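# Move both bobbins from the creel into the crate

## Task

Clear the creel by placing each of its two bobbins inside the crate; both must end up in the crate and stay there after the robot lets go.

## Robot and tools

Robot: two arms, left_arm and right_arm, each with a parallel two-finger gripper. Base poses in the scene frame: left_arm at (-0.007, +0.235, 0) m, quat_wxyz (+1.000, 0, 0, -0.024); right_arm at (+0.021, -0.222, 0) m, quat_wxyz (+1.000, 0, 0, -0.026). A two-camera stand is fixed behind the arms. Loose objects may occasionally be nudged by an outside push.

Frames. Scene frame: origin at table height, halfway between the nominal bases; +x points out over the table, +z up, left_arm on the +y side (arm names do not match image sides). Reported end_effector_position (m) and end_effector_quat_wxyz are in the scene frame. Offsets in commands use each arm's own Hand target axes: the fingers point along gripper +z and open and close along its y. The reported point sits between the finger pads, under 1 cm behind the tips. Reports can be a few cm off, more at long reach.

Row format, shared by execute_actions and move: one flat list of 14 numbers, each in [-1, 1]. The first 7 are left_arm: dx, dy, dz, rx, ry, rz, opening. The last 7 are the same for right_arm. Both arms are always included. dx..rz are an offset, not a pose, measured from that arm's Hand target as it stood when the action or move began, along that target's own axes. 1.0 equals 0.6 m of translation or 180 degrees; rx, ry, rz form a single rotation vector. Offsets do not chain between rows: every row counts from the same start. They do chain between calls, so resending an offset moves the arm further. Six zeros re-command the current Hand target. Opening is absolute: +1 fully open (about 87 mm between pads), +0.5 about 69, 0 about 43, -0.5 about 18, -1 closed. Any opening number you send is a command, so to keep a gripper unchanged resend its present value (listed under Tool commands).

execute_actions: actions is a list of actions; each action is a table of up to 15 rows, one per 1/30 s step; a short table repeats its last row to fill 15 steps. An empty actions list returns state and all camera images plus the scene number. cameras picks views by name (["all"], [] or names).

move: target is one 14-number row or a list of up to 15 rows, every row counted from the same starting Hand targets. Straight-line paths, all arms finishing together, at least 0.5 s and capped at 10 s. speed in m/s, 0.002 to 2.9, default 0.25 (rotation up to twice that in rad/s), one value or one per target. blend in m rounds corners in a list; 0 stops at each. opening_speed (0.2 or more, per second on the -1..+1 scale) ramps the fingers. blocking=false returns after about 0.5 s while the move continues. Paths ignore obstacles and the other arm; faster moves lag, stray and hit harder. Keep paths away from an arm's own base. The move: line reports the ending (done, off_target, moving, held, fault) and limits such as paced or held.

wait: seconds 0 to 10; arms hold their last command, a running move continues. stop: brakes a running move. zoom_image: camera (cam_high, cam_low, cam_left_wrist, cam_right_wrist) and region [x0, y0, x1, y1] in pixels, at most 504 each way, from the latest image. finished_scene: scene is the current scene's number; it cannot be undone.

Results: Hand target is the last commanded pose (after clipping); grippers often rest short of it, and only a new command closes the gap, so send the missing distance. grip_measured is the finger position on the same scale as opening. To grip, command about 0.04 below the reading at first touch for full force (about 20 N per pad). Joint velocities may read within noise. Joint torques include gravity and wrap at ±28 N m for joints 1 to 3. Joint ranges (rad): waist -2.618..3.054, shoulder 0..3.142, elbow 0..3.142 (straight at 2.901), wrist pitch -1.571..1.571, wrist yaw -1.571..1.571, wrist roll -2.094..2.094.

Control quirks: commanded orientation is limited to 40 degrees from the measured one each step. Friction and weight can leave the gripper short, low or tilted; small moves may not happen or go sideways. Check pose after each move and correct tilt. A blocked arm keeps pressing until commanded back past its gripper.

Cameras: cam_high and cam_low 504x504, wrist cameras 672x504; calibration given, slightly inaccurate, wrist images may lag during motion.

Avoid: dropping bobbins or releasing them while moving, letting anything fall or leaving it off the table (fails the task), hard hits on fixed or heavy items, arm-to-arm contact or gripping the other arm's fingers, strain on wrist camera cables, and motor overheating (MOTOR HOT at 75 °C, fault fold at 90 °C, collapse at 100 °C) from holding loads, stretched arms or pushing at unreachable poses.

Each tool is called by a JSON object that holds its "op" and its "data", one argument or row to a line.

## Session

{"op": "execute_actions", "data": {
  "actions": []
}}

Scene clock: 0.00 s.
left_arm: end_effector_position=(+0.2547, +0.1972, +0.1533) grip_measured=+1.000 end_effector_quat_wxyz=(+0.595, -0.009, +0.796, -0.110) | right_arm: end_effector_position=(+0.3383, -0.2761, +0.3409) grip_measured=+0.966 end_effector_quat_wxyz=(+0.619, +0.192, +0.756, -0.093)
Joint positions: left_arm=[0.02 0.473 0.337 -0.138 0.138 -0.155 1] | right_arm=[0.081 0.951 1.156 -0.444 0.418 0.199 0.983]
Joint velocities: within noise
Joint torques (N m): no reading
Motor temperatures (°C): left_arm=[24 30 37 24 23 26 23] | right_arm=[21 26 32 24 22 25 25]
Heat: left arm: 37 °C; right arm: 32 °C.
Hand target: left_arm +0.2556, +0.1972, +0.1582; +0.599, -0.009, +0.793, -0.110 | right_arm +0.3373, -0.2760, +0.3413; +0.618, +0.192, +0.757, -0.093
Tool commands: left_gripper/opening=+1.0 right_gripper/opening=+1.0
camera_calibration:
cam_left_wrist: T_world_to_cam=[[-0.123637, -0.969284, 0.212611, 0.185022], [-0.922536, 0.0333412, -0.384469, 0.308485], [0.365571, -0.243675, -0.898321, 0.234848], [0, 0, 0, 1]] pos_world=[0.22161, 0.22628, 0.290234]
cam_right_wrist: T_world_to_cam=[[-0.417743, -0.901946, -0.109474, -0.0709221], [-0.791411, 0.42041, -0.443761, 0.554995], [0.446272, -0.0987389, -0.889433, 0.268942], [0, 0, 0, 1]] pos_world=[0.289581, -0.270738, 0.477727]

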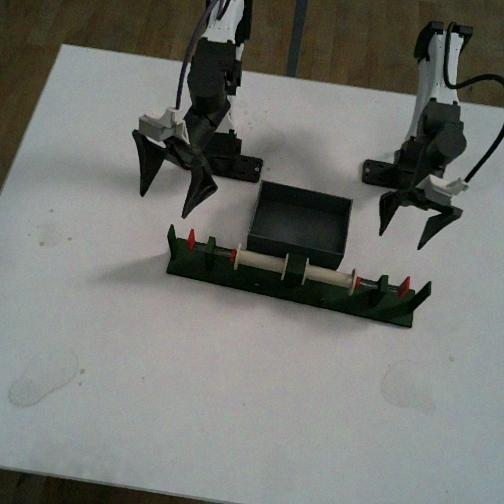

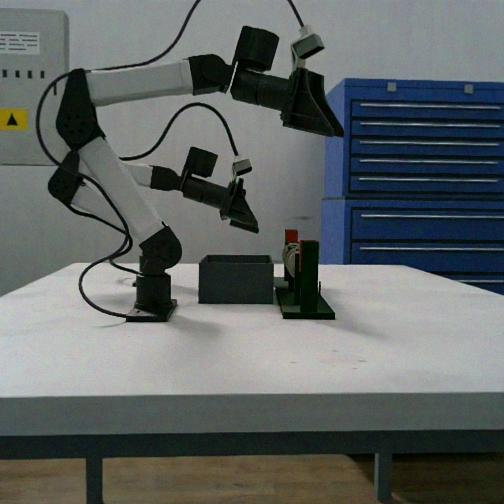

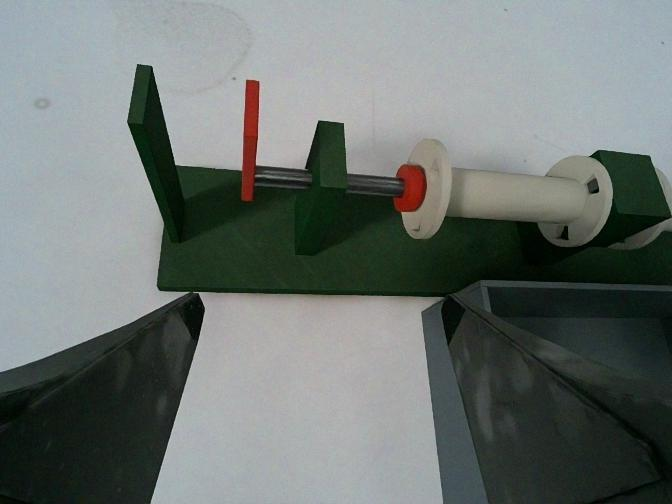

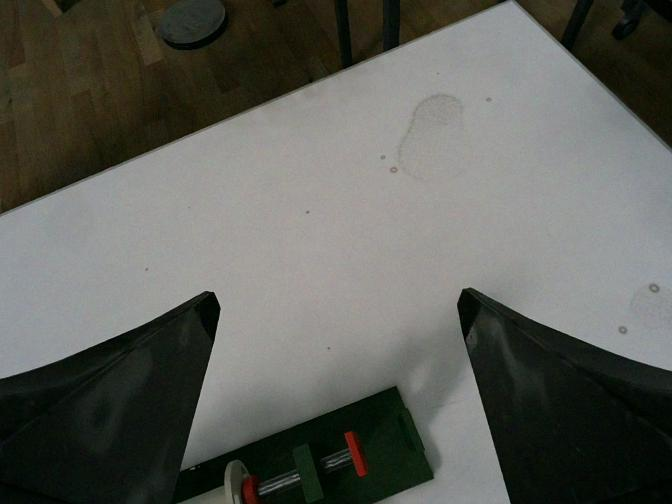

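{"op": "move", "data": {
  "target": [-0.1023,0.0635,0.1253,-0.0408,0.1916,0.0453,0.5,0.343,0.4767,-0.1583,-0.5017,0.1869,-0.3621,0.15],
  "speed": 0.3,
  "cameras": ["all"]
}}

Scene clock: 38.60 s.
left_arm: end_effector_position=(+0.3427, +0.2272, +0.1807) grip_measured=+0.500 end_effector_quat_wxyz=(+0.332, +0.038, +0.942, -0.024) | right_arm: end_effector_position=(+0.3359, +0.0530, +0.1921) grip_measured=+0.150 end_effector_quat_wxyz=(-0.232, +0.639, -0.706, -0.197)
Joint positions: left_arm=[0.056 1.4 1.269 -0.764 0.076 0.062 0.75] | right_arm=[0.649 1.847 1.841 -1.122 -0.448 -0.771 0.575]
Joint torques (N m): left_arm=[-0.06 -4.79 9.66 1.52 -0.08 0.24] | right_arm=[0.66 -6.16 10.39 0.95 -0.4 -0.15]
Motor temperatures (°C): left_arm=[24 30 44 30 23 26 23] | right_arm=[21 26 35 28 22 25 25]
Heat: left arm: 44 °C; right arm: 35 °C.
Hand target: left_arm +0.3491, +0.2309, +0.1898; +0.341, +0.042, +0.939, -0.015 | right_arm +0.3343, +0.0561, +0.1899; +0.222, -0.643, +0.704, +0.203
Off the commanded pose: left_arm 0.012 m, 2 deg | right_arm 0.004 m, 1 deg.
move: off_target (left_arm)
camera_calibration:
cam_left_wrist: T_world_to_cam=[[-0.0779187, -0.99583, 0.047438, 0.239449], [-0.973715, 0.0862308, 0.210815, 0.297107], [-0.214027, -0.0297647, -0.976374, 0.398684], [0, 0, 0, 1]] pos_world=[0.393284, 0.224697, 0.315271]
cam_right_wrist: T_world_to_cam=[[0.992223, -0.123308, 0.0169937, -0.33054], [-0.123389, -0.956392, 0.264743, 0.0611991], [-0.0163921, -0.264781, -0.964169, 0.348719], [0, 0, 0, 1]] pos_world=[0.341237, 0.110106, 0.325639]

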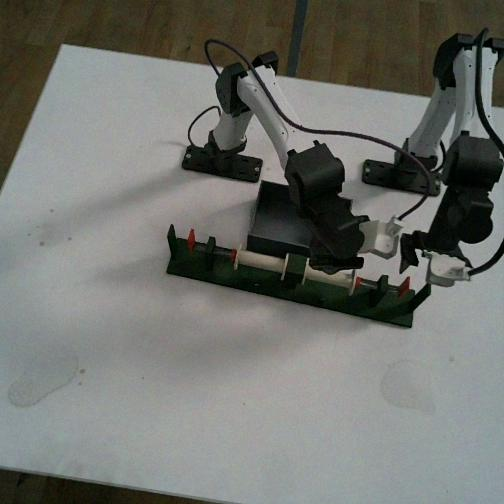

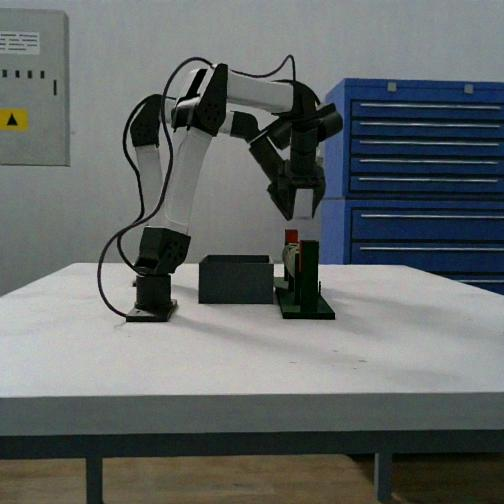

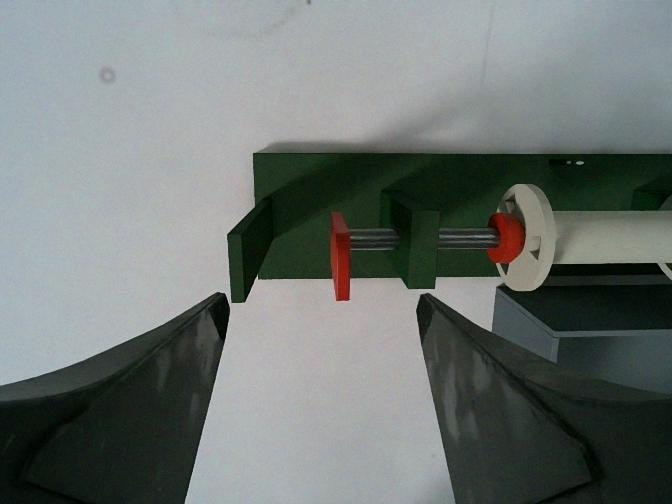

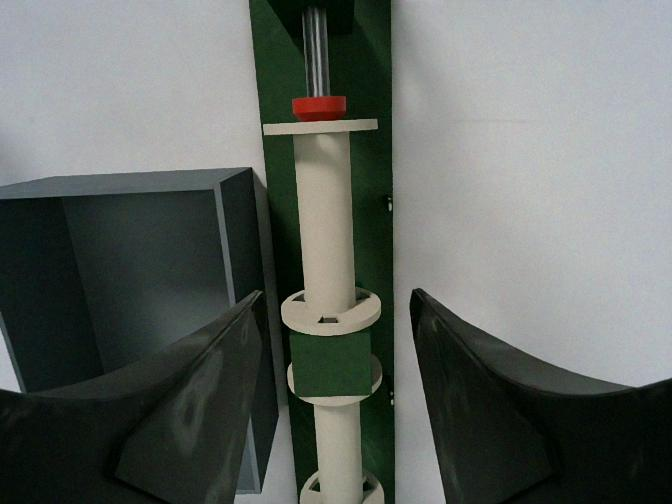

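{"op": "move", "data": {
  "target": [
    [0.0252,0.0165,0.0223,0,0,0,0.5,0.0398,0.0025,0.074,0,0,0,0.15],
    [0.0817,0.0165,0.0898,0,0,0,0.5,0.0877,0.0042,0.142,0,0,0,0.15]
  ],
  "speed": 0.1,
  "cameras": ["all"]
}}

Scene clock: 70.13 s.
left_arm: end_effector_position=(+0.3461, +0.2401, +0.1216) grip_measured=+0.500 end_effector_quat_wxyz=(+0.341, +0.036, +0.939, -0.014) | right_arm: end_effector_position=(+0.3351, +0.0590, +0.0985) grip_measured=+0.150 end_effector_quat_wxyz=(-0.229, +0.643, -0.703, -0.200)
Joint positions: left_arm=[0.09 1.4 1.026 -0.502 0.077 0.091 0.75] | right_arm=[0.661 1.847 1.469 -0.754 -0.449 -0.77 0.575]
Joint torques (N m): left_arm=[0.27 -5.05 5.59 1.79 0.16 0.25] | right_arm=[0.98 -7.04 6.83 1.29 -0.32 0.02]
Motor temperatures (°C): left_arm=[24 32 49 29 23 26 23] | right_arm=[21 29 37 26 22 25 25]
Heat: left arm: 49 °C; right arm: 37 °C.
Hand target: left_arm +0.3470, +0.2412, +0.1171; +0.341, +0.042, +0.939, -0.015 | right_arm +0.3323, +0.0621, +0.0899; +0.222, -0.643, +0.704, +0.203
Off the commanded pose: left_arm 0.005 m, 1 deg | right_arm 0.010 m, 1 deg.
move: done
camera_calibration:
cam_left_wrist: T_world_to_cam=[[-0.0681653, -0.997268, 0.0284536, 0.254628], [-0.978601, 0.0723849, 0.192615, 0.318977], [-0.194148, -0.0147151, -0.980862, 0.332159], [0, 0, 0, 1]] pos_world=[0.393996, 0.235731, 0.257117]
cam_right_wrist: T_world_to_cam=[[0.993727, -0.111074, 0.0129913, -0.328376], [-0.110499, -0.957371, 0.26689, 0.0872538], [-0.017207, -0.266651, -0.963639, 0.26043], [0, 0, 0, 1]] pos_world=[0.340439, 0.116504, 0.23194]

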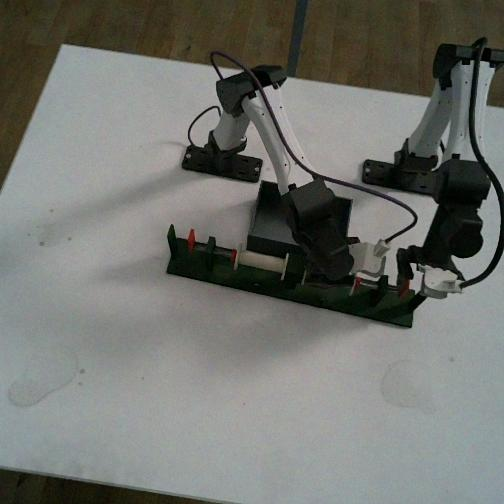

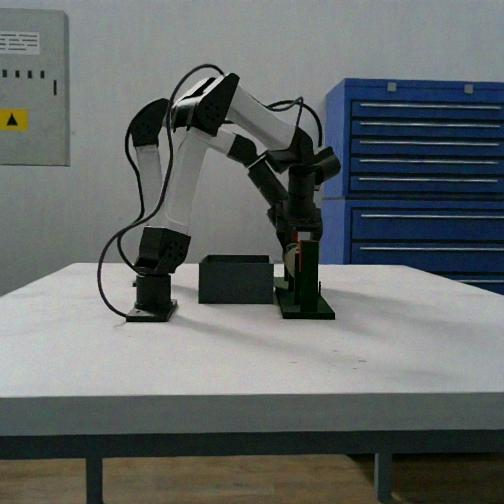

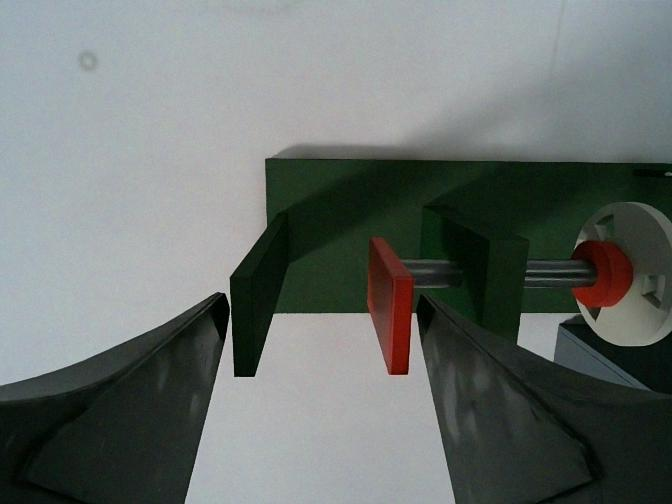

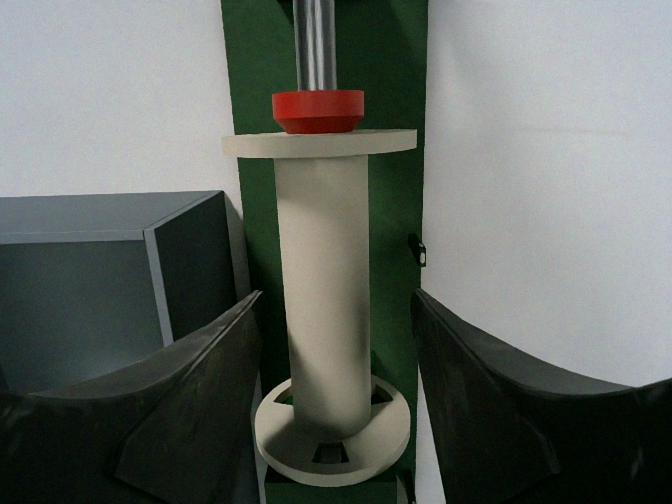

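{"op": "move", "data": {
  "target": [0,0,0,0,0,0,0.5,0.0155,0.006,0.0298,0,0,0,0.15],
  "speed": 0.08,
  "cameras": ["cam_right_wrist"]
}}

Scene clock: 78.80 s.
left_arm: end_effector_position=(+0.3462, +0.2401, +0.1217) grip_measured=+0.500 end_effector_quat_wxyz=(+0.342, +0.036, +0.939, -0.014) | right_arm: end_effector_position=(+0.3315, +0.0637, +0.0830) grip_measured=+0.150 end_effector_quat_wxyz=(-0.234, +0.644, -0.700, -0.202)
Joint positions: left_arm=[0.09 1.4 1.026 -0.502 0.077 0.091 0.75] | right_arm=[0.675 1.847 1.401 -0.671 -0.449 -0.759 0.575]
Joint torques (N m): left_arm=[0.25 -5.03 5.57 1.8 0.16 0.24] | right_arm=[0.87 -6.17 6.67 1.3 -0.24 0.03]
Heat: left arm: 47 °C; right arm: 37 °C.
Hand target: left_arm +0.3470, +0.2412, +0.1171; +0.341, +0.042, +0.939, -0.015 | right_arm +0.3289, +0.0652, +0.0700; -0.222, +0.643, -0.704, -0.203
Off the commanded pose: left_arm 0.005 m, 1 deg | right_arm 0.013 m, 1 deg.
move: off_target (right_arm)
camera_calibration:
cam_right_wrist: T_world_to_cam=[[0.994068, -0.107254, 0.0180582, -0.3248], [-0.108284, -0.960359, 0.256875, 0.0957717], [-0.0102085, -0.257306, -0.966276, 0.2439], [0, 0, 0, 1]] pos_world=[0.335734, 0.119896, 0.216939]
Images, in order (width x height): cam_right_wrist 672x504.

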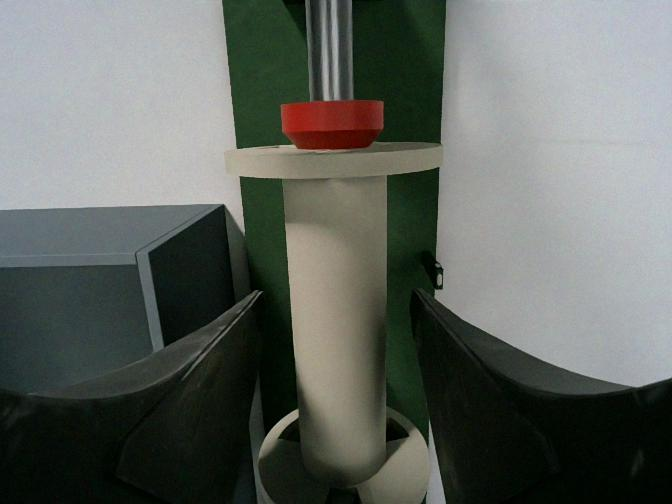

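{"op": "move", "data": {
  "target": [0,0,0,0,0,0,0.5,0,0,0,0,0,0,-0.4],
  "opening_speed": 0.4,
  "cameras": ["cam_right_wrist"]
}}

{"op": "move", "data": {
  "target": [0,0.0362,0,0,0,0,-0.6,-0.0115,0,-0.0164,0,0,0,-0.4],
  "opening_speed": 0.36,
  "speed": 0.007,
  "cameras": ["all"]
}}

Scene clock: 85.33 s.
left_arm: end_effector_position=(+0.3462, +0.2401, +0.1217) grip_measured=+0.500 end_effector_quat_wxyz=(+0.342, +0.036, +0.939, -0.014) | right_arm: end_effector_position=(+0.3318, +0.0638, +0.0831) grip_measured=-0.291 end_effector_quat_wxyz=(-0.234, +0.644, -0.700, -0.201)
Joint positions: left_arm=[0.09 1.4 1.026 -0.502 0.077 0.091 0.75] | right_arm=[0.675 1.847 1.401 -0.67 -0.449 -0.759 0.354]
Joint torques (N m): left_arm=[0.27 -5.03 5.59 1.8 0.16 0.24] | right_arm=[0.83 -6.09 6.68 1.32 -0.26 0.03]
Heat: left arm: 46 °C; right arm: 37 °C.
Hand target: left_arm +0.3470, +0.2412, +0.1171; +0.341, +0.042, +0.939, -0.015 | right_arm +0.3290, +0.0652, +0.0700; -0.222, +0.643, -0.704, -0.203
Off the commanded pose: left_arm 0.005 m, 1 deg | right_arm 0.013 m, 1 deg.
move: off_target (right_arm)
camera_calibration:
cam_right_wrist: T_world_to_cam=[[0.994026, -0.107407, 0.0193674, -0.325154], [-0.108775, -0.960503, 0.256128, 0.0960752], [-0.0089075, -0.256705, -0.966449, 0.243623], [0, 0, 0, 1]] pos_world=[0.335833, 0.119896, 0.217139]
Images, in order (width x height): cam_right_wrist 672x504.

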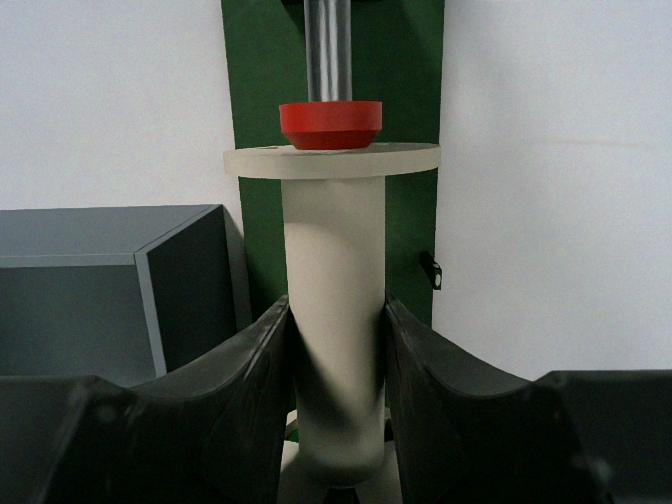

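Scene clock: 88.70 s.
left_arm: end_effector_position=(+0.3472, +0.2608, +0.1208) grip_measured=-0.583 end_effector_quat_wxyz=(+0.345, +0.039, +0.938, -0.013) | right_arm: end_effector_position=(+0.3316, +0.0637, +0.0830) grip_measured=-0.291 end_effector_quat_wxyz=(-0.234, +0.644, -0.700, -0.201)
Joint positions: left_arm=[0.165 1.407 1.026 -0.494 0.127 0.154 0.208] | right_arm=[0.675 1.847 1.401 -0.671 -0.449 -0.759 0.354]
Joint torques (N m): left_arm=[0.49 -4.18 6.84 1.66 0.18 0.19] | right_arm=[0.77 -6.93 10.1 0.91 -0.27 0.02]
Heat: left arm: 46 °C; right arm: 37 °C.
Hand target: left_arm +0.3489, +0.2628, +0.1170; +0.341, +0.042, +0.939, -0.015 | right_arm +0.3290, +0.0652, +0.0820; -0.222, +0.643, -0.704, -0.203
Off the commanded pose: left_arm 0.005 m, 1 deg | right_arm 0.003 m, 1 deg.
move: done
camera_calibration:
cam_left_wrist: T_world_to_cam=[[-0.0735759, -0.996977, 0.0249611, 0.277545], [-0.979537, 0.076945, 0.185977, 0.31864], [-0.187335, -0.0107669, -0.982237, 0.328655], [0, 0, 0, 1]] pos_world=[0.394109, 0.255727, 0.25663]
cam_right_wrist: T_world_to_cam=[[0.994039, -0.107438, 0.0185195, -0.324869], [-0.10858, -0.960338, 0.25683, 0.0958782], [-0.00980828, -0.25731, -0.966279, 0.243767], [0, 0, 0, 1]] pos_world=[0.335734, 0.119896, 0.216939]

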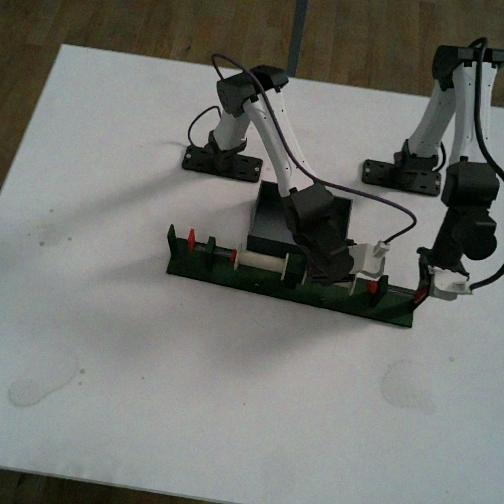

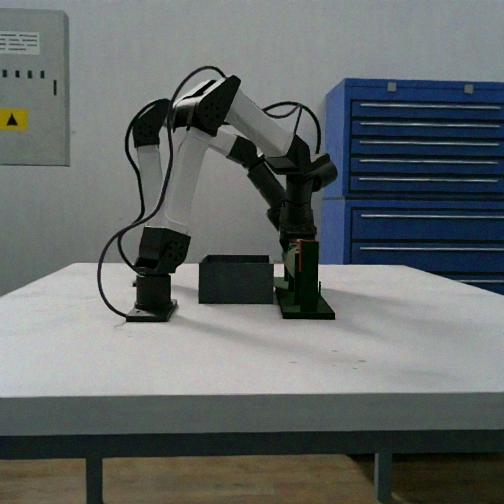

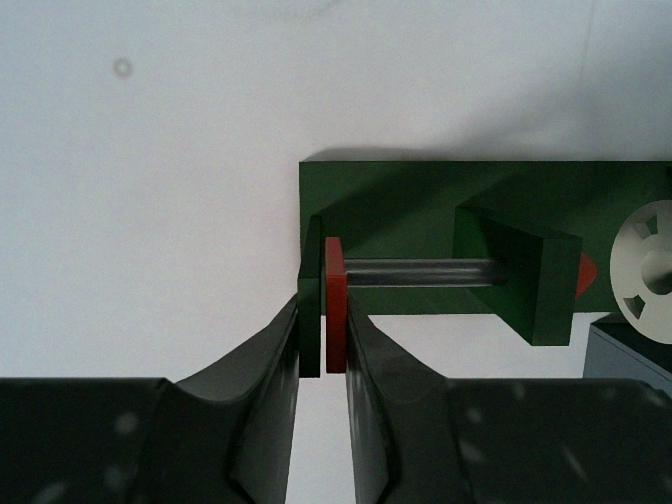

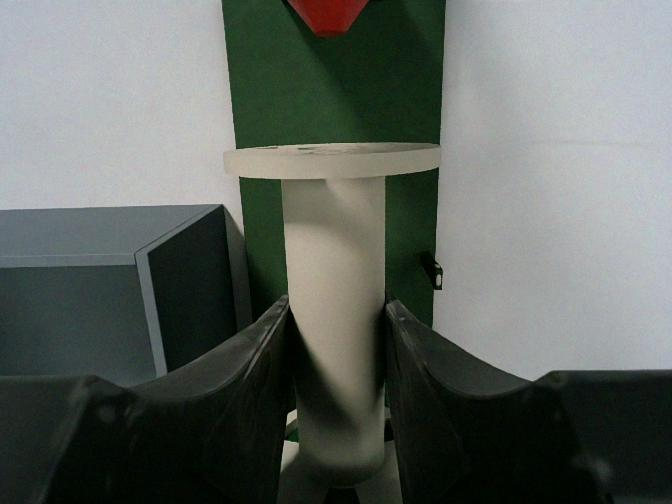

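{"op": "move", "data": {
  "target": [0,0,0,0,0,0,-0.6,-0.0358,0,0.023,0,0,0,-0.4],
  "speed": 0.025,
  "cameras": ["cam_left_wrist","cam_right_wrist"]
}}

Scene clock: 93.63 s.
left_arm: end_effector_position=(+0.3472, +0.2607, +0.1208) grip_measured=-0.583 end_effector_quat_wxyz=(+0.345, +0.039, +0.938, -0.013) | right_arm: end_effector_position=(+0.3295, +0.0869, +0.0832) grip_measured=-0.291 end_effector_quat_wxyz=(-0.227, +0.644, -0.701, -0.205)
Joint positions: left_arm=[0.165 1.407 1.026 -0.494 0.127 0.154 0.208] | right_arm=[0.724 1.9 1.473 -0.683 -0.432 -0.71 0.354]
Joint torques (N m): left_arm=[0.47 -4.19 6.84 1.66 0.18 0.21] | right_arm=[0.83 -6.91 10.99 1 -0.17 0]
Heat: left arm: 46 °C; right arm: 38 °C.
Hand target: left_arm +0.3489, +0.2627, +0.1170; +0.341, +0.042, +0.939, -0.015 | right_arm +0.3313, +0.0905, +0.0830; -0.222, +0.643, -0.704, -0.203
Off the commanded pose: left_arm 0.005 m, 1 deg | right_arm 0.004 m, 1 deg.
move: done
camera_calibration:
cam_left_wrist: T_world_to_cam=[[-0.0738367, -0.996952, 0.0252028, 0.277579], [-0.979535, 0.0772453, 0.185861, 0.318592], [-0.187242, -0.0109637, -0.982253, 0.328673], [0, 0, 0, 1]] pos_world=[0.394109, 0.255726, 0.25663]
cam_right_wrist: T_world_to_cam=[[0.994512, -0.104515, 0.004814, -0.319628], [-0.102107, -0.959508, 0.262523, 0.115179], [-0.0228185, -0.261573, -0.964914, 0.254573], [0, 0, 0, 1]] pos_world=[0.335444, 0.143699, 0.216942]
Images, in order (width x height): cam_left_wrist 672x504, cam_right_wrist 672x504.

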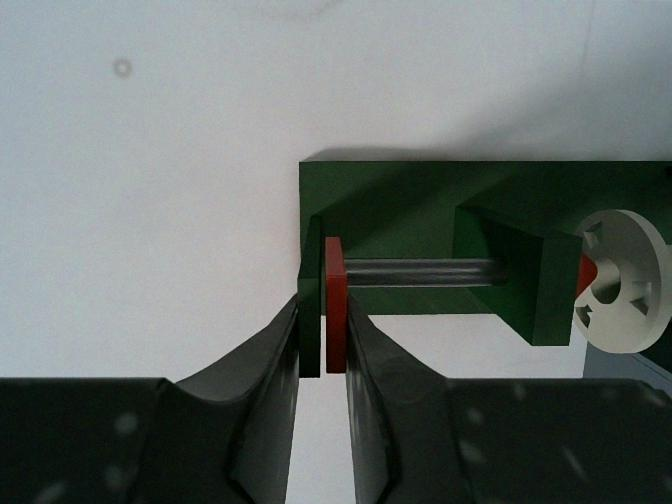

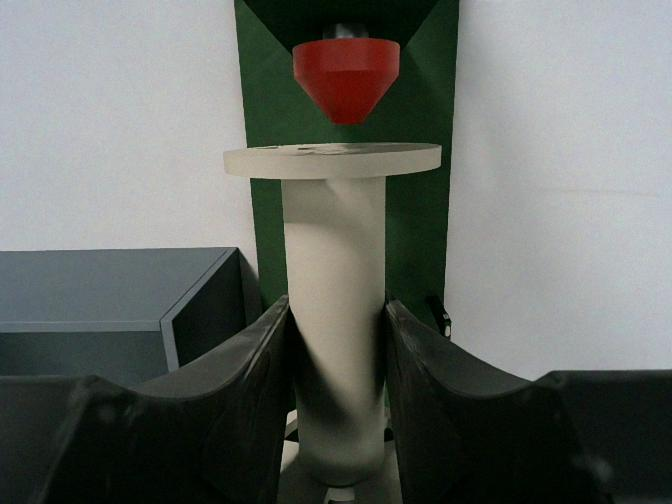

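{"op": "move", "data": {
  "target": [
    [0,0,0,0,0,0,-0.6,-0.0191,0,-0.0273,0,0,0,-0.4],
    [0,0,0,0,0,0,-0.6,-0.0957,0,-0.1365,0,0,0,-0.4]
  ],
  "speed": [0.04,0.12],
  "blend": 0.005,
  "cameras": ["cam_high","cam_right_wrist"]
}}

Scene clock: 99.43 s.
left_arm: end_effector_position=(+0.3472, +0.2607, +0.1208) grip_measured=-0.583 end_effector_quat_wxyz=(+0.345, +0.039, +0.938, -0.013) | right_arm: end_effector_position=(+0.3311, +0.0881, +0.1838) grip_measured=-0.291 end_effector_quat_wxyz=(-0.228, +0.643, -0.702, -0.204)
Joint positions: left_arm=[0.165 1.407 1.026 -0.494 0.127 0.154 0.208] | right_arm=[0.724 1.912 1.89 -1.085 -0.431 -0.707 0.354]
Joint torques (N m): left_arm=[0.5 -4.19 6.86 1.66 0.18 0.21] | right_arm=[0.84 -7.16 10.55 1.04 -0.2 0]
Heat: left arm: 46 °C; right arm: 39 °C.
Hand target: left_arm +0.3489, +0.2627, +0.1170; +0.341, +0.042, +0.939, -0.015 | right_arm +0.3313, +0.0905, +0.1830; +0.222, -0.643, +0.704, +0.203
Off the commanded pose: left_arm 0.005 m, 1 deg | right_arm 0.003 m, 1 deg.
move: done
camera_calibration:
cam_right_wrist: T_world_to_cam=[[0.994192, -0.107465, 0.00571069, -0.321349], [-0.105214, -0.959472, 0.261424, 0.0912827], [-0.0226148, -0.260507, -0.965207, 0.351811], [0, 0, 0, 1]] pos_world=[0.337043, 0.144699, 0.317542]
Images, in order (width x height): cam_high 504x504, cam_right_wrist 672x504.

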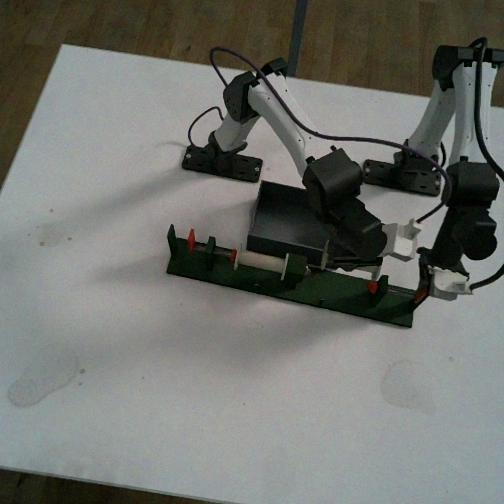

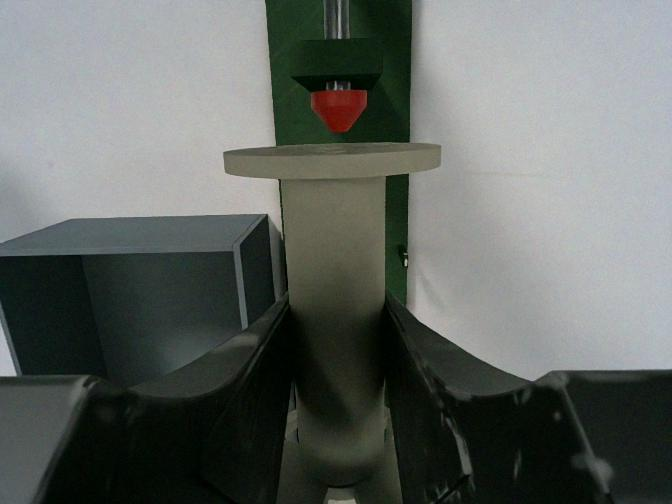

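{"op": "move", "data": {
  "target": [0,-0.0362,0,0,0,0,0.5,0.2008,0.2532,-0.1042,0,0,0,-0.4],
  "speed": 0.067,
  "opening_speed": 0.36,
  "cameras": ["all"]
}}

Scene clock: 115.73 s.
left_arm: end_effector_position=(+0.3471, +0.2420, +0.1200) grip_measured=+0.500 end_effector_quat_wxyz=(+0.341, +0.047, +0.939, -0.018) | right_arm: end_effector_position=(+0.1740, -0.0256, +0.1678) grip_measured=-0.291 end_effector_quat_wxyz=(-0.230, +0.644, -0.700, -0.205)
Joint positions: left_arm=[0.103 1.407 1.026 -0.498 0.101 0.12 0.75] | right_arm=[0.77 1.145 1.087 -1.027 -0.413 -0.665 0.354]
Joint torques (N m): left_arm=[-0.94 -5.7 5.57 1.76 -0.05 -0.04] | right_arm=[0.9 -3.7 6.83 1.09 -0.15 0.03]
Heat: left arm: 45 °C; right arm: 39 °C.
Hand target: left_arm +0.3470, +0.2412, +0.1170; +0.341, +0.042, +0.939, -0.015 | right_arm +0.1680, -0.0299, +0.1652; -0.222, +0.643, -0.704, -0.203
Off the commanded pose: left_arm 0.003 m, 1 deg | right_arm 0.008 m, 1 deg.
move: done
camera_calibration:
cam_left_wrist: T_world_to_cam=[[-0.0920847, -0.995363, 0.0278052, 0.264563], [-0.976486, 0.0957342, 0.193156, 0.313647], [-0.194923, -0.00936465, -0.980774, 0.329797], [0, 0, 0, 1]] pos_world=[0.39492, 0.236398, 0.255517]
cam_right_wrist: T_world_to_cam=[[0.994467, -0.104682, 0.00873935, -0.177793], [-0.103402, -0.96084, 0.257088, -0.0297293], [-0.0185154, -0.256569, -0.966349, 0.302732], [0, 0, 0, 1]] pos_world=[0.17934, 0.0304949, 0.301742]

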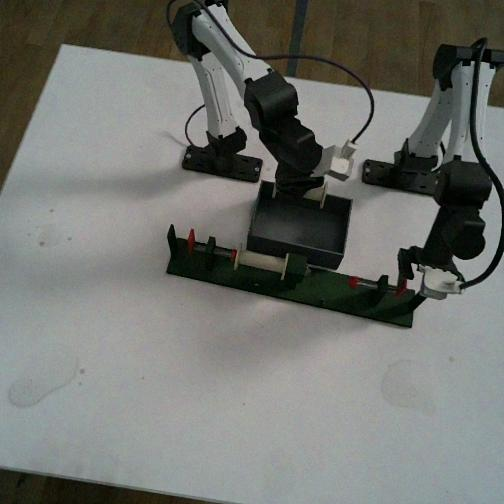

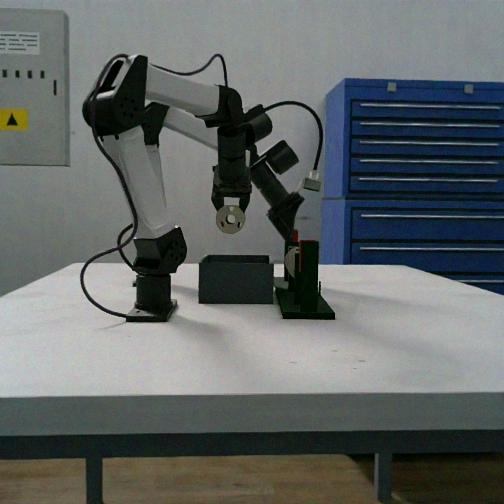

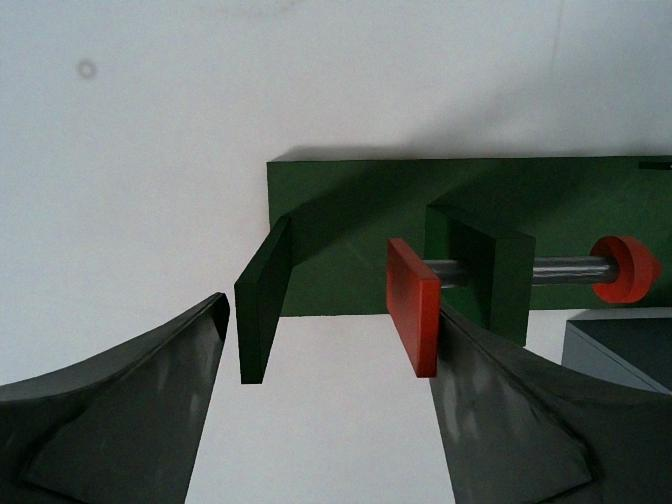

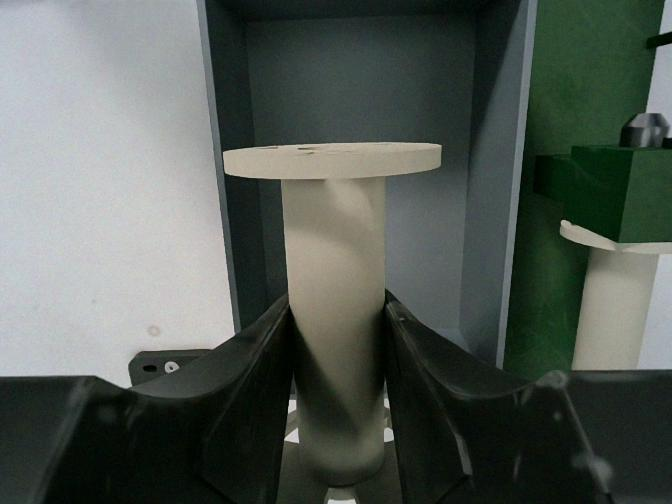

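{"op": "move", "data": {
  "target": [
    [0,-0.006,0,0,0,0,0.5,0.03,0.0033,0.03,0,0,0,-0.4],
    [-0.0857,-0.006,-0.1021,0,0,0,0.5,0.1265,0.0033,0.1663,0,0,0,-0.4]
  ],
  "speed": [0.04,0.08],
  "cameras": ["all"]
}}

Scene clock: 133.73 s.
left_arm: end_effector_position=(+0.3422, +0.2382, +0.1857) grip_measured=+0.500 end_effector_quat_wxyz=(+0.329, +0.047, +0.943, -0.018) | right_arm: end_effector_position=(+0.1634, -0.0349, +0.0437) grip_measured=-0.291 end_effector_quat_wxyz=(-0.221, +0.644, -0.704, -0.205)
Joint positions: left_arm=[0.09 1.407 1.299 -0.795 0.092 0.11 0.75] | right_arm=[0.77 1.137 0.592 -0.56 -0.412 -0.664 0.354]
Joint torques (N m): left_arm=[-0.95 -5.81 9.33 1.5 -0.06 -0.04] | right_arm=[0.12 -1.35 6.89 1.4 -0.22 -0.09]
Heat: left arm: 45 °C; right arm: 38 °C.
Hand target: left_arm +0.3468, +0.2374, +0.1969; +0.341, +0.042, +0.939, -0.015 | right_arm +0.1655, -0.0345, +0.0399; +0.222, -0.643, +0.704, +0.203
Off the commanded pose: left_arm 0.012 m, 2 deg | right_arm 0.004 m, 0 deg.
move: off_target (left_arm)
camera_calibration:
cam_left_wrist: T_world_to_cam=[[-0.0912064, -0.995354, 0.0308398, 0.257628], [-0.971457, 0.0957412, 0.217036, 0.290437], [-0.218981, -0.0101645, -0.975676, 0.400709], [0, 0, 0, 1]] pos_world=[0.393392, 0.232697, 0.319982]
cam_right_wrist: T_world_to_cam=[[0.994415, -0.10541, -0.00521654, -0.16655], [-0.100039, -0.957186, 0.271639, -0.00892581], [-0.0336268, -0.2696, -0.962385, 0.18214], [0, 0, 0, 1]] pos_world=[0.170852, 0.0230051, 0.176844]

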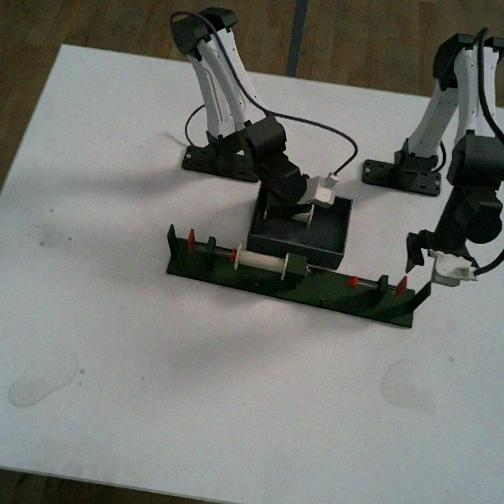

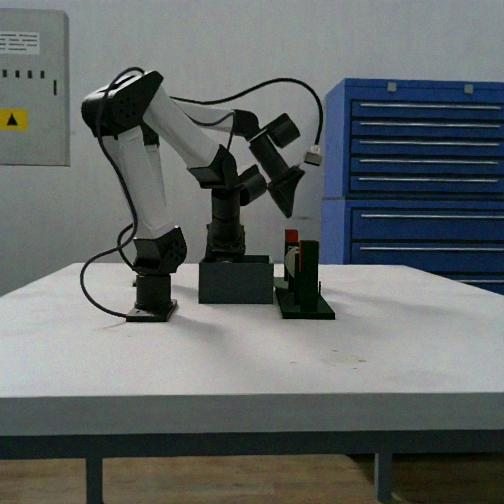

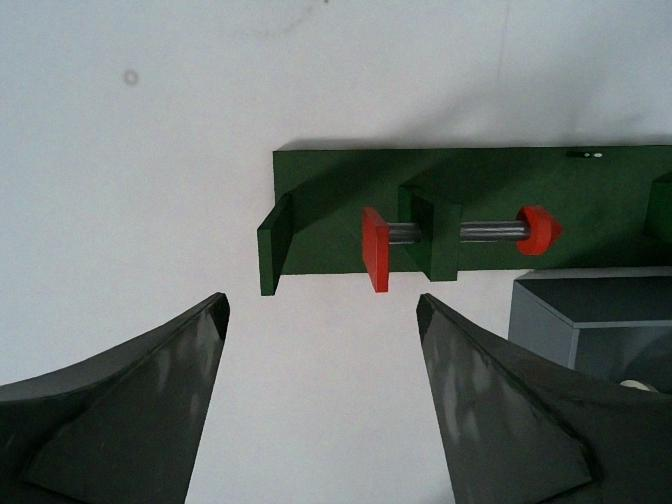

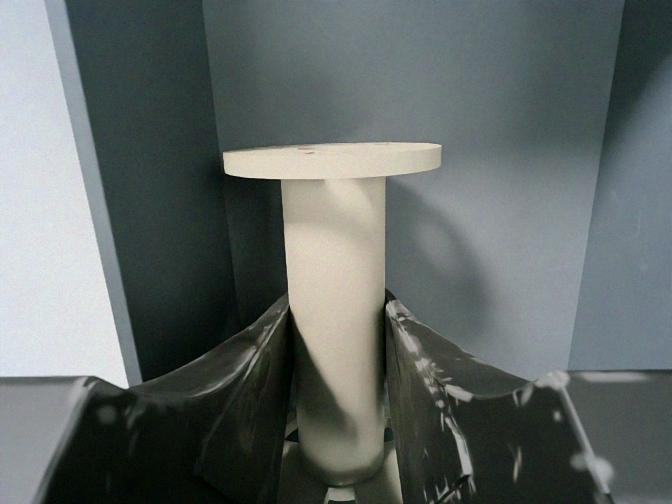

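{"op": "move", "data": {
  "target": [0,0,0,0,0,0,0.5,0.0057,-0.002,0.0082,0,0,0,-0.4],
  "speed": 0.03,
  "cameras": ["cam_right_wrist"]
}}

{"op": "move", "data": {
  "target": [0,0,0,0,0,0,0.5,0.0029,0,0.0041,0,0,0,-0.4],
  "speed": 0.02,
  "cameras": ["cam_right_wrist"]
}}

Scene clock: 141.13 s.
left_arm: end_effector_position=(+0.3421, +0.2382, +0.1856) grip_measured=+0.500 end_effector_quat_wxyz=(+0.329, +0.047, +0.943, -0.018) | right_arm: end_effector_position=(+0.1641, -0.0343, +0.0378) grip_measured=-0.291 end_effector_quat_wxyz=(-0.220, +0.644, -0.704, -0.205)
Joint positions: left_arm=[0.09 1.407 1.299 -0.795 0.092 0.11 0.75] | right_arm=[0.77 1.153 0.577 -0.53 -0.412 -0.664 0.354]
Joint torques (N m): left_arm=[-0.94 -5.81 9.35 1.5 -0.07 -0.04] | right_arm=[-0.24 -1.58 6.65 1.4 -0.24 -0.14]
Heat: left arm: 45 °C; right arm: 38 °C.
Hand target: left_arm +0.3468, +0.2374, +0.1969; +0.341, +0.042, +0.939, -0.015 | right_arm +0.1667, -0.0346, +0.0338; +0.222, -0.643, +0.704, +0.203
Off the commanded pose: left_arm 0.012 m, 2 deg | right_arm 0.005 m, 0 deg.
move: off_target (left_arm)
camera_calibration:
cam_right_wrist: T_world_to_cam=[[0.994397, -0.105508, -0.00650706, -0.167167], [-0.0997361, -0.956836, 0.272979, -0.00672857], [-0.0350276, -0.270801, -0.961998, 0.176815], [0, 0, 0, 1]] pos_world=[0.171753, 0.0238061, 0.170844]
Images, in order (width x height): cam_right_wrist 672x504.

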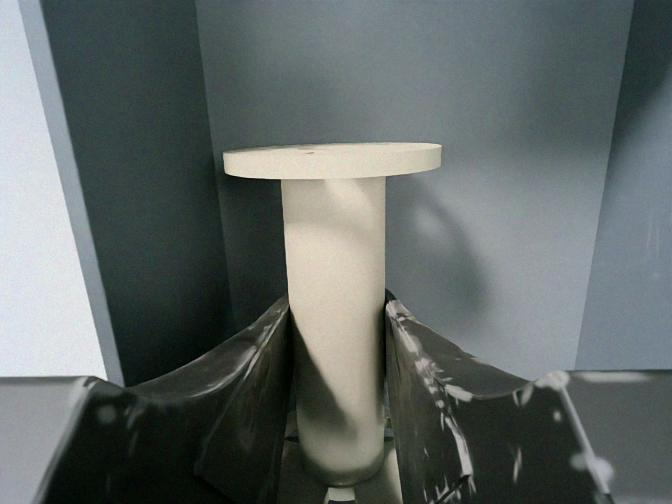

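Scene clock: 142.03 s.
left_arm: end_effector_position=(+0.3421, +0.2382, +0.1856) grip_measured=+0.500 end_effector_quat_wxyz=(+0.329, +0.047, +0.943, -0.018) | right_arm: end_effector_position=(+0.1642, -0.0342, +0.0348) grip_measured=-0.291 end_effector_quat_wxyz=(-0.220, +0.644, -0.704, -0.205)
Joint positions: left_arm=[0.09 1.407 1.299 -0.795 0.092 0.11 0.75] | right_arm=[0.77 1.159 0.567 -0.515 -0.412 -0.664 0.354]
Joint torques (N m): left_arm=[-0.95 -5.82 9.35 1.5 -0.06 -0.04] | right_arm=[-0.2 -1.5 6.67 1.39 -0.24 -0.14]
Heat: left arm: 45 °C; right arm: 38 °C.
Hand target: left_arm +0.3468, +0.2374, +0.1969; +0.341, +0.042, +0.939, -0.015 | right_arm +0.1668, -0.0346, +0.0309; +0.222, -0.643, +0.704, +0.203
Off the commanded pose: left_arm 0.012 m, 2 deg | right_arm 0.005 m, 0 deg.
move: off_target (left_arm)
camera_calibration:
cam_right_wrist: T_world_to_cam=[[0.994397, -0.105508, -0.00650706, -0.167286], [-0.0997361, -0.956836, 0.272979, -0.00589965], [-0.0350276, -0.270801, -0.961998, 0.173932], [0, 0, 0, 1]] pos_world=[0.171853, 0.0238061, 0.167844]
Images, in order (width x height): cam_right_wrist 672x504.

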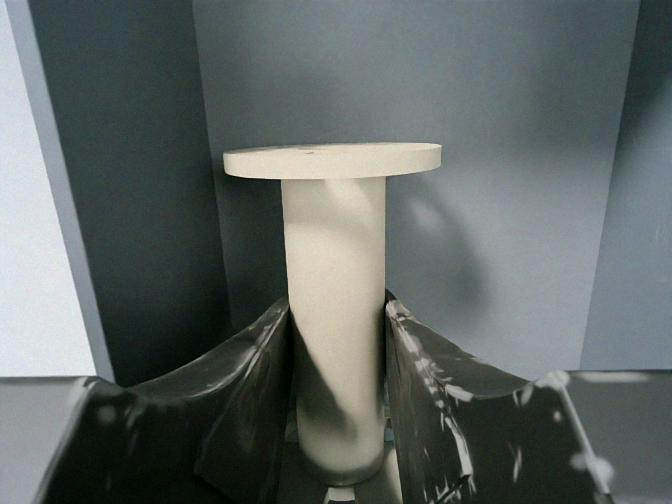

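{"op": "move", "data": {
  "target": [0,0,0,0,0,0,0.5,0.0029,0,0.0041,0,0,0,-0.4],
  "speed": 0.02
}}

{"op": "move", "data": {
  "target": [0,0,0,0,0,0,0.5,0.0019,0,0.0027,0,0,0,-0.4],
  "speed": 0.02,
  "cameras": ["cam_right_wrist"]
}}

Scene clock: 145.37 s.
left_arm: end_effector_position=(+0.3421, +0.2382, +0.1856) grip_measured=+0.500 end_effector_quat_wxyz=(+0.329, +0.047, +0.943, -0.018) | right_arm: end_effector_position=(+0.1643, -0.0341, +0.0333) grip_measured=-0.291 end_effector_quat_wxyz=(-0.221, +0.644, -0.703, -0.205)
Joint positions: left_arm=[0.09 1.407 1.299 -0.795 0.092 0.11 0.75] | right_arm=[0.77 1.159 0.56 -0.504 -0.412 -0.664 0.354]
Joint torques (N m): left_arm=[-0.96 -5.81 9.36 1.5 -0.07 -0.04] | right_arm=[-0.18 -1.06 6.45 1.45 -0.25 -0.13]
Heat: left arm: 45 °C; right arm: 37 °C.
Hand target: left_arm +0.3468, +0.2374, +0.1969; +0.341, +0.042, +0.939, -0.015 | right_arm +0.1667, -0.0346, +0.0279; +0.222, -0.643, +0.704, +0.203
Off the commanded pose: left_arm 0.012 m, 2 deg | right_arm 0.006 m, 0 deg.
move: off_target (left_arm)

Scene clock: 146.10 s.
left_arm: end_effector_position=(+0.3421, +0.2382, +0.1856) grip_measured=+0.500 end_effector_quat_wxyz=(+0.329, +0.047, +0.943, -0.018) | right_arm: end_effector_position=(+0.1654, -0.0332, +0.0330) grip_measured=-0.291 end_effector_quat_wxyz=(-0.223, +0.644, -0.703, -0.205)
Joint positions: left_arm=[0.09 1.407 1.299 -0.795 0.092 0.11 0.75] | right_arm=[0.77 1.163 0.56 -0.497 -0.412 -0.664 0.354]
Joint torques (N m): left_arm=[-0.94 -5.82 9.35 1.5 -0.06 -0.04] | right_arm=[-0.2 -1.17 5.82 1.47 -0.23 -0.13]
Heat: left arm: 45 °C; right arm: 37 °C.
Hand target: left_arm +0.3468, +0.2374, +0.1969; +0.341, +0.042, +0.939, -0.015 | right_arm +0.1668, -0.0346, +0.0259; +0.222, -0.643, +0.704, +0.203
Off the commanded pose: left_arm 0.012 m, 2 deg | right_arm 0.007 m, 0 deg.
move: off_target (left_arm)
camera_calibration:
cam_right_wrist: T_world_to_cam=[[0.99442, -0.105474, -0.00181325, -0.168522], [-0.101127, -0.958052, 0.26816, -0.00392098], [-0.030021, -0.26648, -0.963373, 0.171998], [0, 0, 0, 1]] pos_world=[0.172349, 0.0243027, 0.166444]
Images, in order (width x height): cam_right_wrist 672x504.

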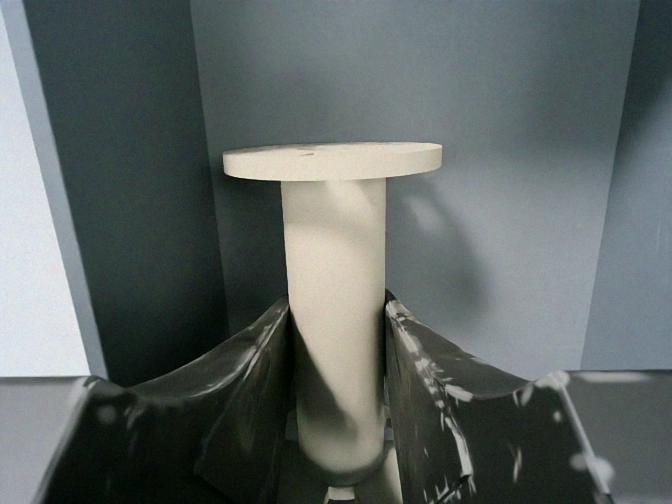

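{"op": "move", "data": {
  "target": [0,0,0,0,0,0,0.5,0,0,0,0,0,0,-0.1],
  "opening_speed": 0.25,
  "cameras": ["cam_right_wrist"]
}}

{"op": "move", "data": {
  "target": [
    [0,0,0,0,0,0,0.5,-0.0191,0,-0.0273,0,0,0,0],
    [0,0,0,0,0,0,0.5,-0.153,0,-0.2184,0,0,0,0]
  ],
  "speed": [0.03,0.12],
  "blend": 0.005,
  "cameras": ["all"]
}}

Scene clock: 151.43 s.
left_arm: end_effector_position=(+0.3421, +0.2382, +0.1856) grip_measured=+0.500 end_effector_quat_wxyz=(+0.329, +0.047, +0.943, -0.018) | right_arm: end_effector_position=(+0.1664, -0.0323, +0.0324) grip_measured=-0.100 end_effector_quat_wxyz=(-0.227, +0.644, -0.702, -0.205)
Joint positions: left_arm=[0.09 1.407 1.299 -0.795 0.092 0.11 0.75] | right_arm=[0.77 1.163 0.554 -0.483 -0.412 -0.664 0.45]
Joint torques (N m): left_arm=[-0.94 -5.81 9.35 1.5 -0.07 -0.04] | right_arm=[-0.21 -1.06 6.31 1.37 -0.23 -0.14]
Heat: left arm: 46 °C; right arm: 37 °C.
Hand target: left_arm +0.3468, +0.2374, +0.1969; +0.341, +0.042, +0.939, -0.015 | right_arm +0.1667, -0.0347, +0.0259; -0.222, +0.643, -0.704, -0.203
Off the commanded pose: left_arm 0.012 m, 2 deg | right_arm 0.007 m, 1 deg.
move: off_target (left_arm)
camera_calibration:
cam_right_wrist: T_world_to_cam=[[0.994416, -0.10547, 0.00361202, -0.169597], [-0.102716, -0.959455, 0.26248, -0.00235425], [-0.0242183, -0.261385, -0.964931, 0.170802], [0, 0, 0, 1]] pos_world=[0.172545, 0.0244988, 0.166043]
Images, in order (width x height): cam_right_wrist 672x504.

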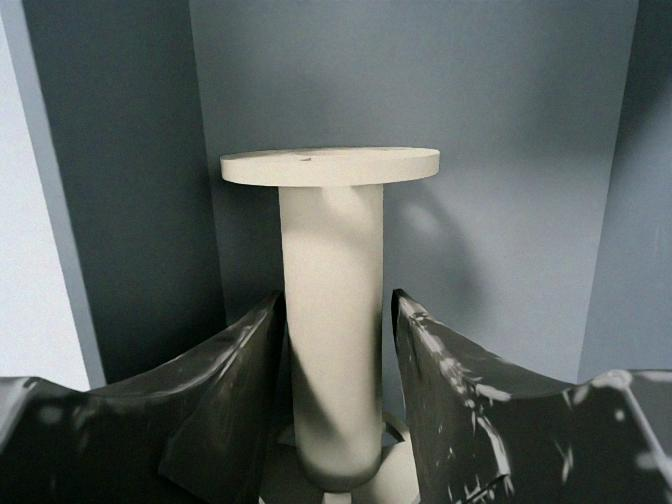

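Scene clock: 154.03 s.
left_arm: end_effector_position=(+0.3421, +0.2382, +0.1856) grip_measured=+0.500 end_effector_quat_wxyz=(+0.329, +0.047, +0.943, -0.018) | right_arm: end_effector_position=(+0.1662, -0.0326, +0.1838) grip_measured=+0.000 end_effector_quat_wxyz=(-0.228, +0.644, -0.701, -0.205)
Joint positions: left_arm=[0.09 1.407 1.299 -0.795 0.092 0.11 0.75] | right_arm=[0.77 1.123 1.142 -1.108 -0.412 -0.665 0.5]
Joint torques (N m): left_arm=[-0.94 -5.81 9.35 1.5 -0.06 -0.04] | right_arm=[-0.27 -1.28 9.87 1.03 -0.23 -0.12]
Heat: left arm: 46 °C; right arm: 37 °C.
Hand target: left_arm +0.3468, +0.2374, +0.1969; +0.341, +0.042, +0.939, -0.015 | right_arm +0.1668, -0.0347, +0.1859; -0.222, +0.643, -0.704, -0.203
Off the commanded pose: left_arm 0.012 m, 2 deg | right_arm 0.003 m, 1 deg.
move: off_target (left_arm)
camera_calibration:
cam_left_wrist: T_world_to_cam=[[-0.0911956, -0.995354, 0.0308759, 0.257615], [-0.971372, 0.0957426, 0.217416, 0.290303], [-0.219362, -0.0101645, -0.975591, 0.400734], [0, 0, 0, 1]] pos_world=[0.393392, 0.232697, 0.319881]
cam_right_wrist: T_world_to_cam=[[0.994485, -0.104683, 0.00633392, -0.170494], [-0.102706, -0.959925, 0.260759, -0.0421066], [-0.0212169, -0.259971, -0.965383, 0.316437], [0, 0, 0, 1]] pos_world=[0.171943, 0.0239975, 0.317542]

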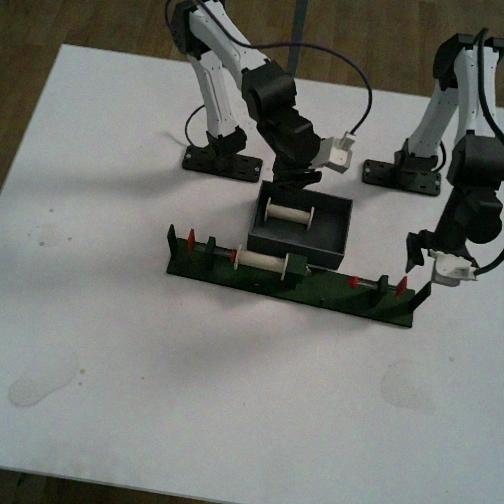

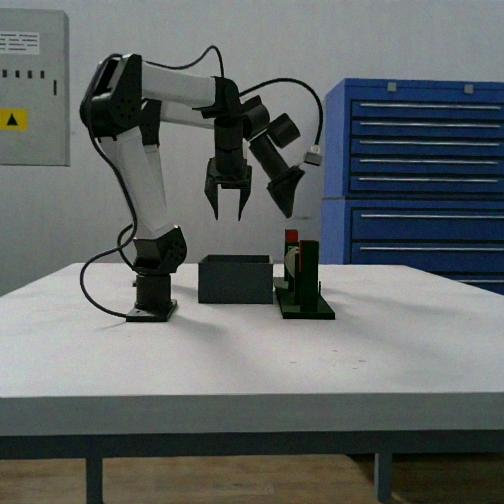

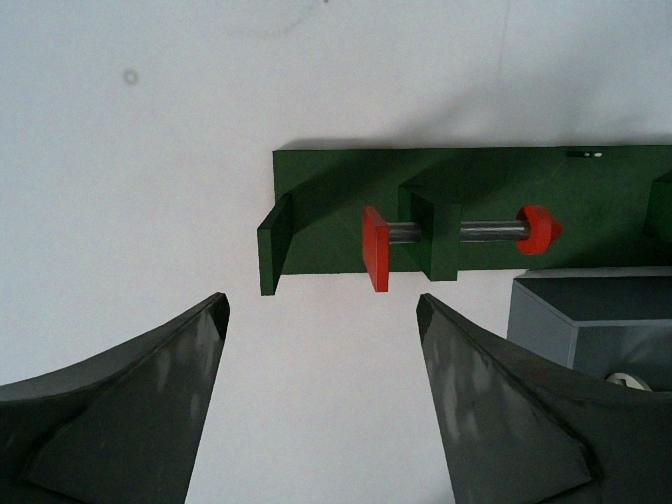

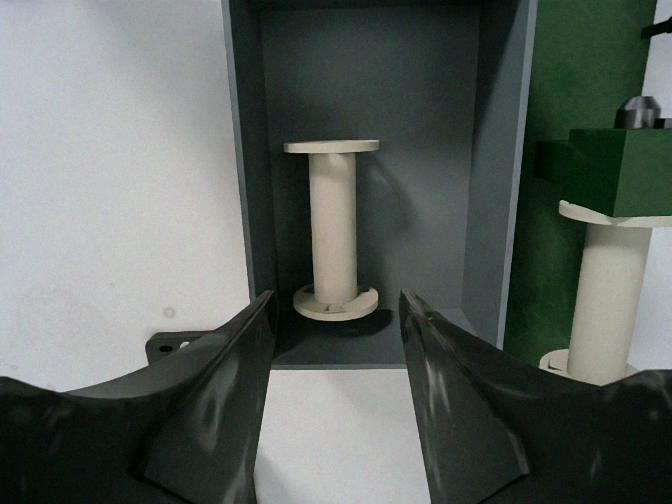

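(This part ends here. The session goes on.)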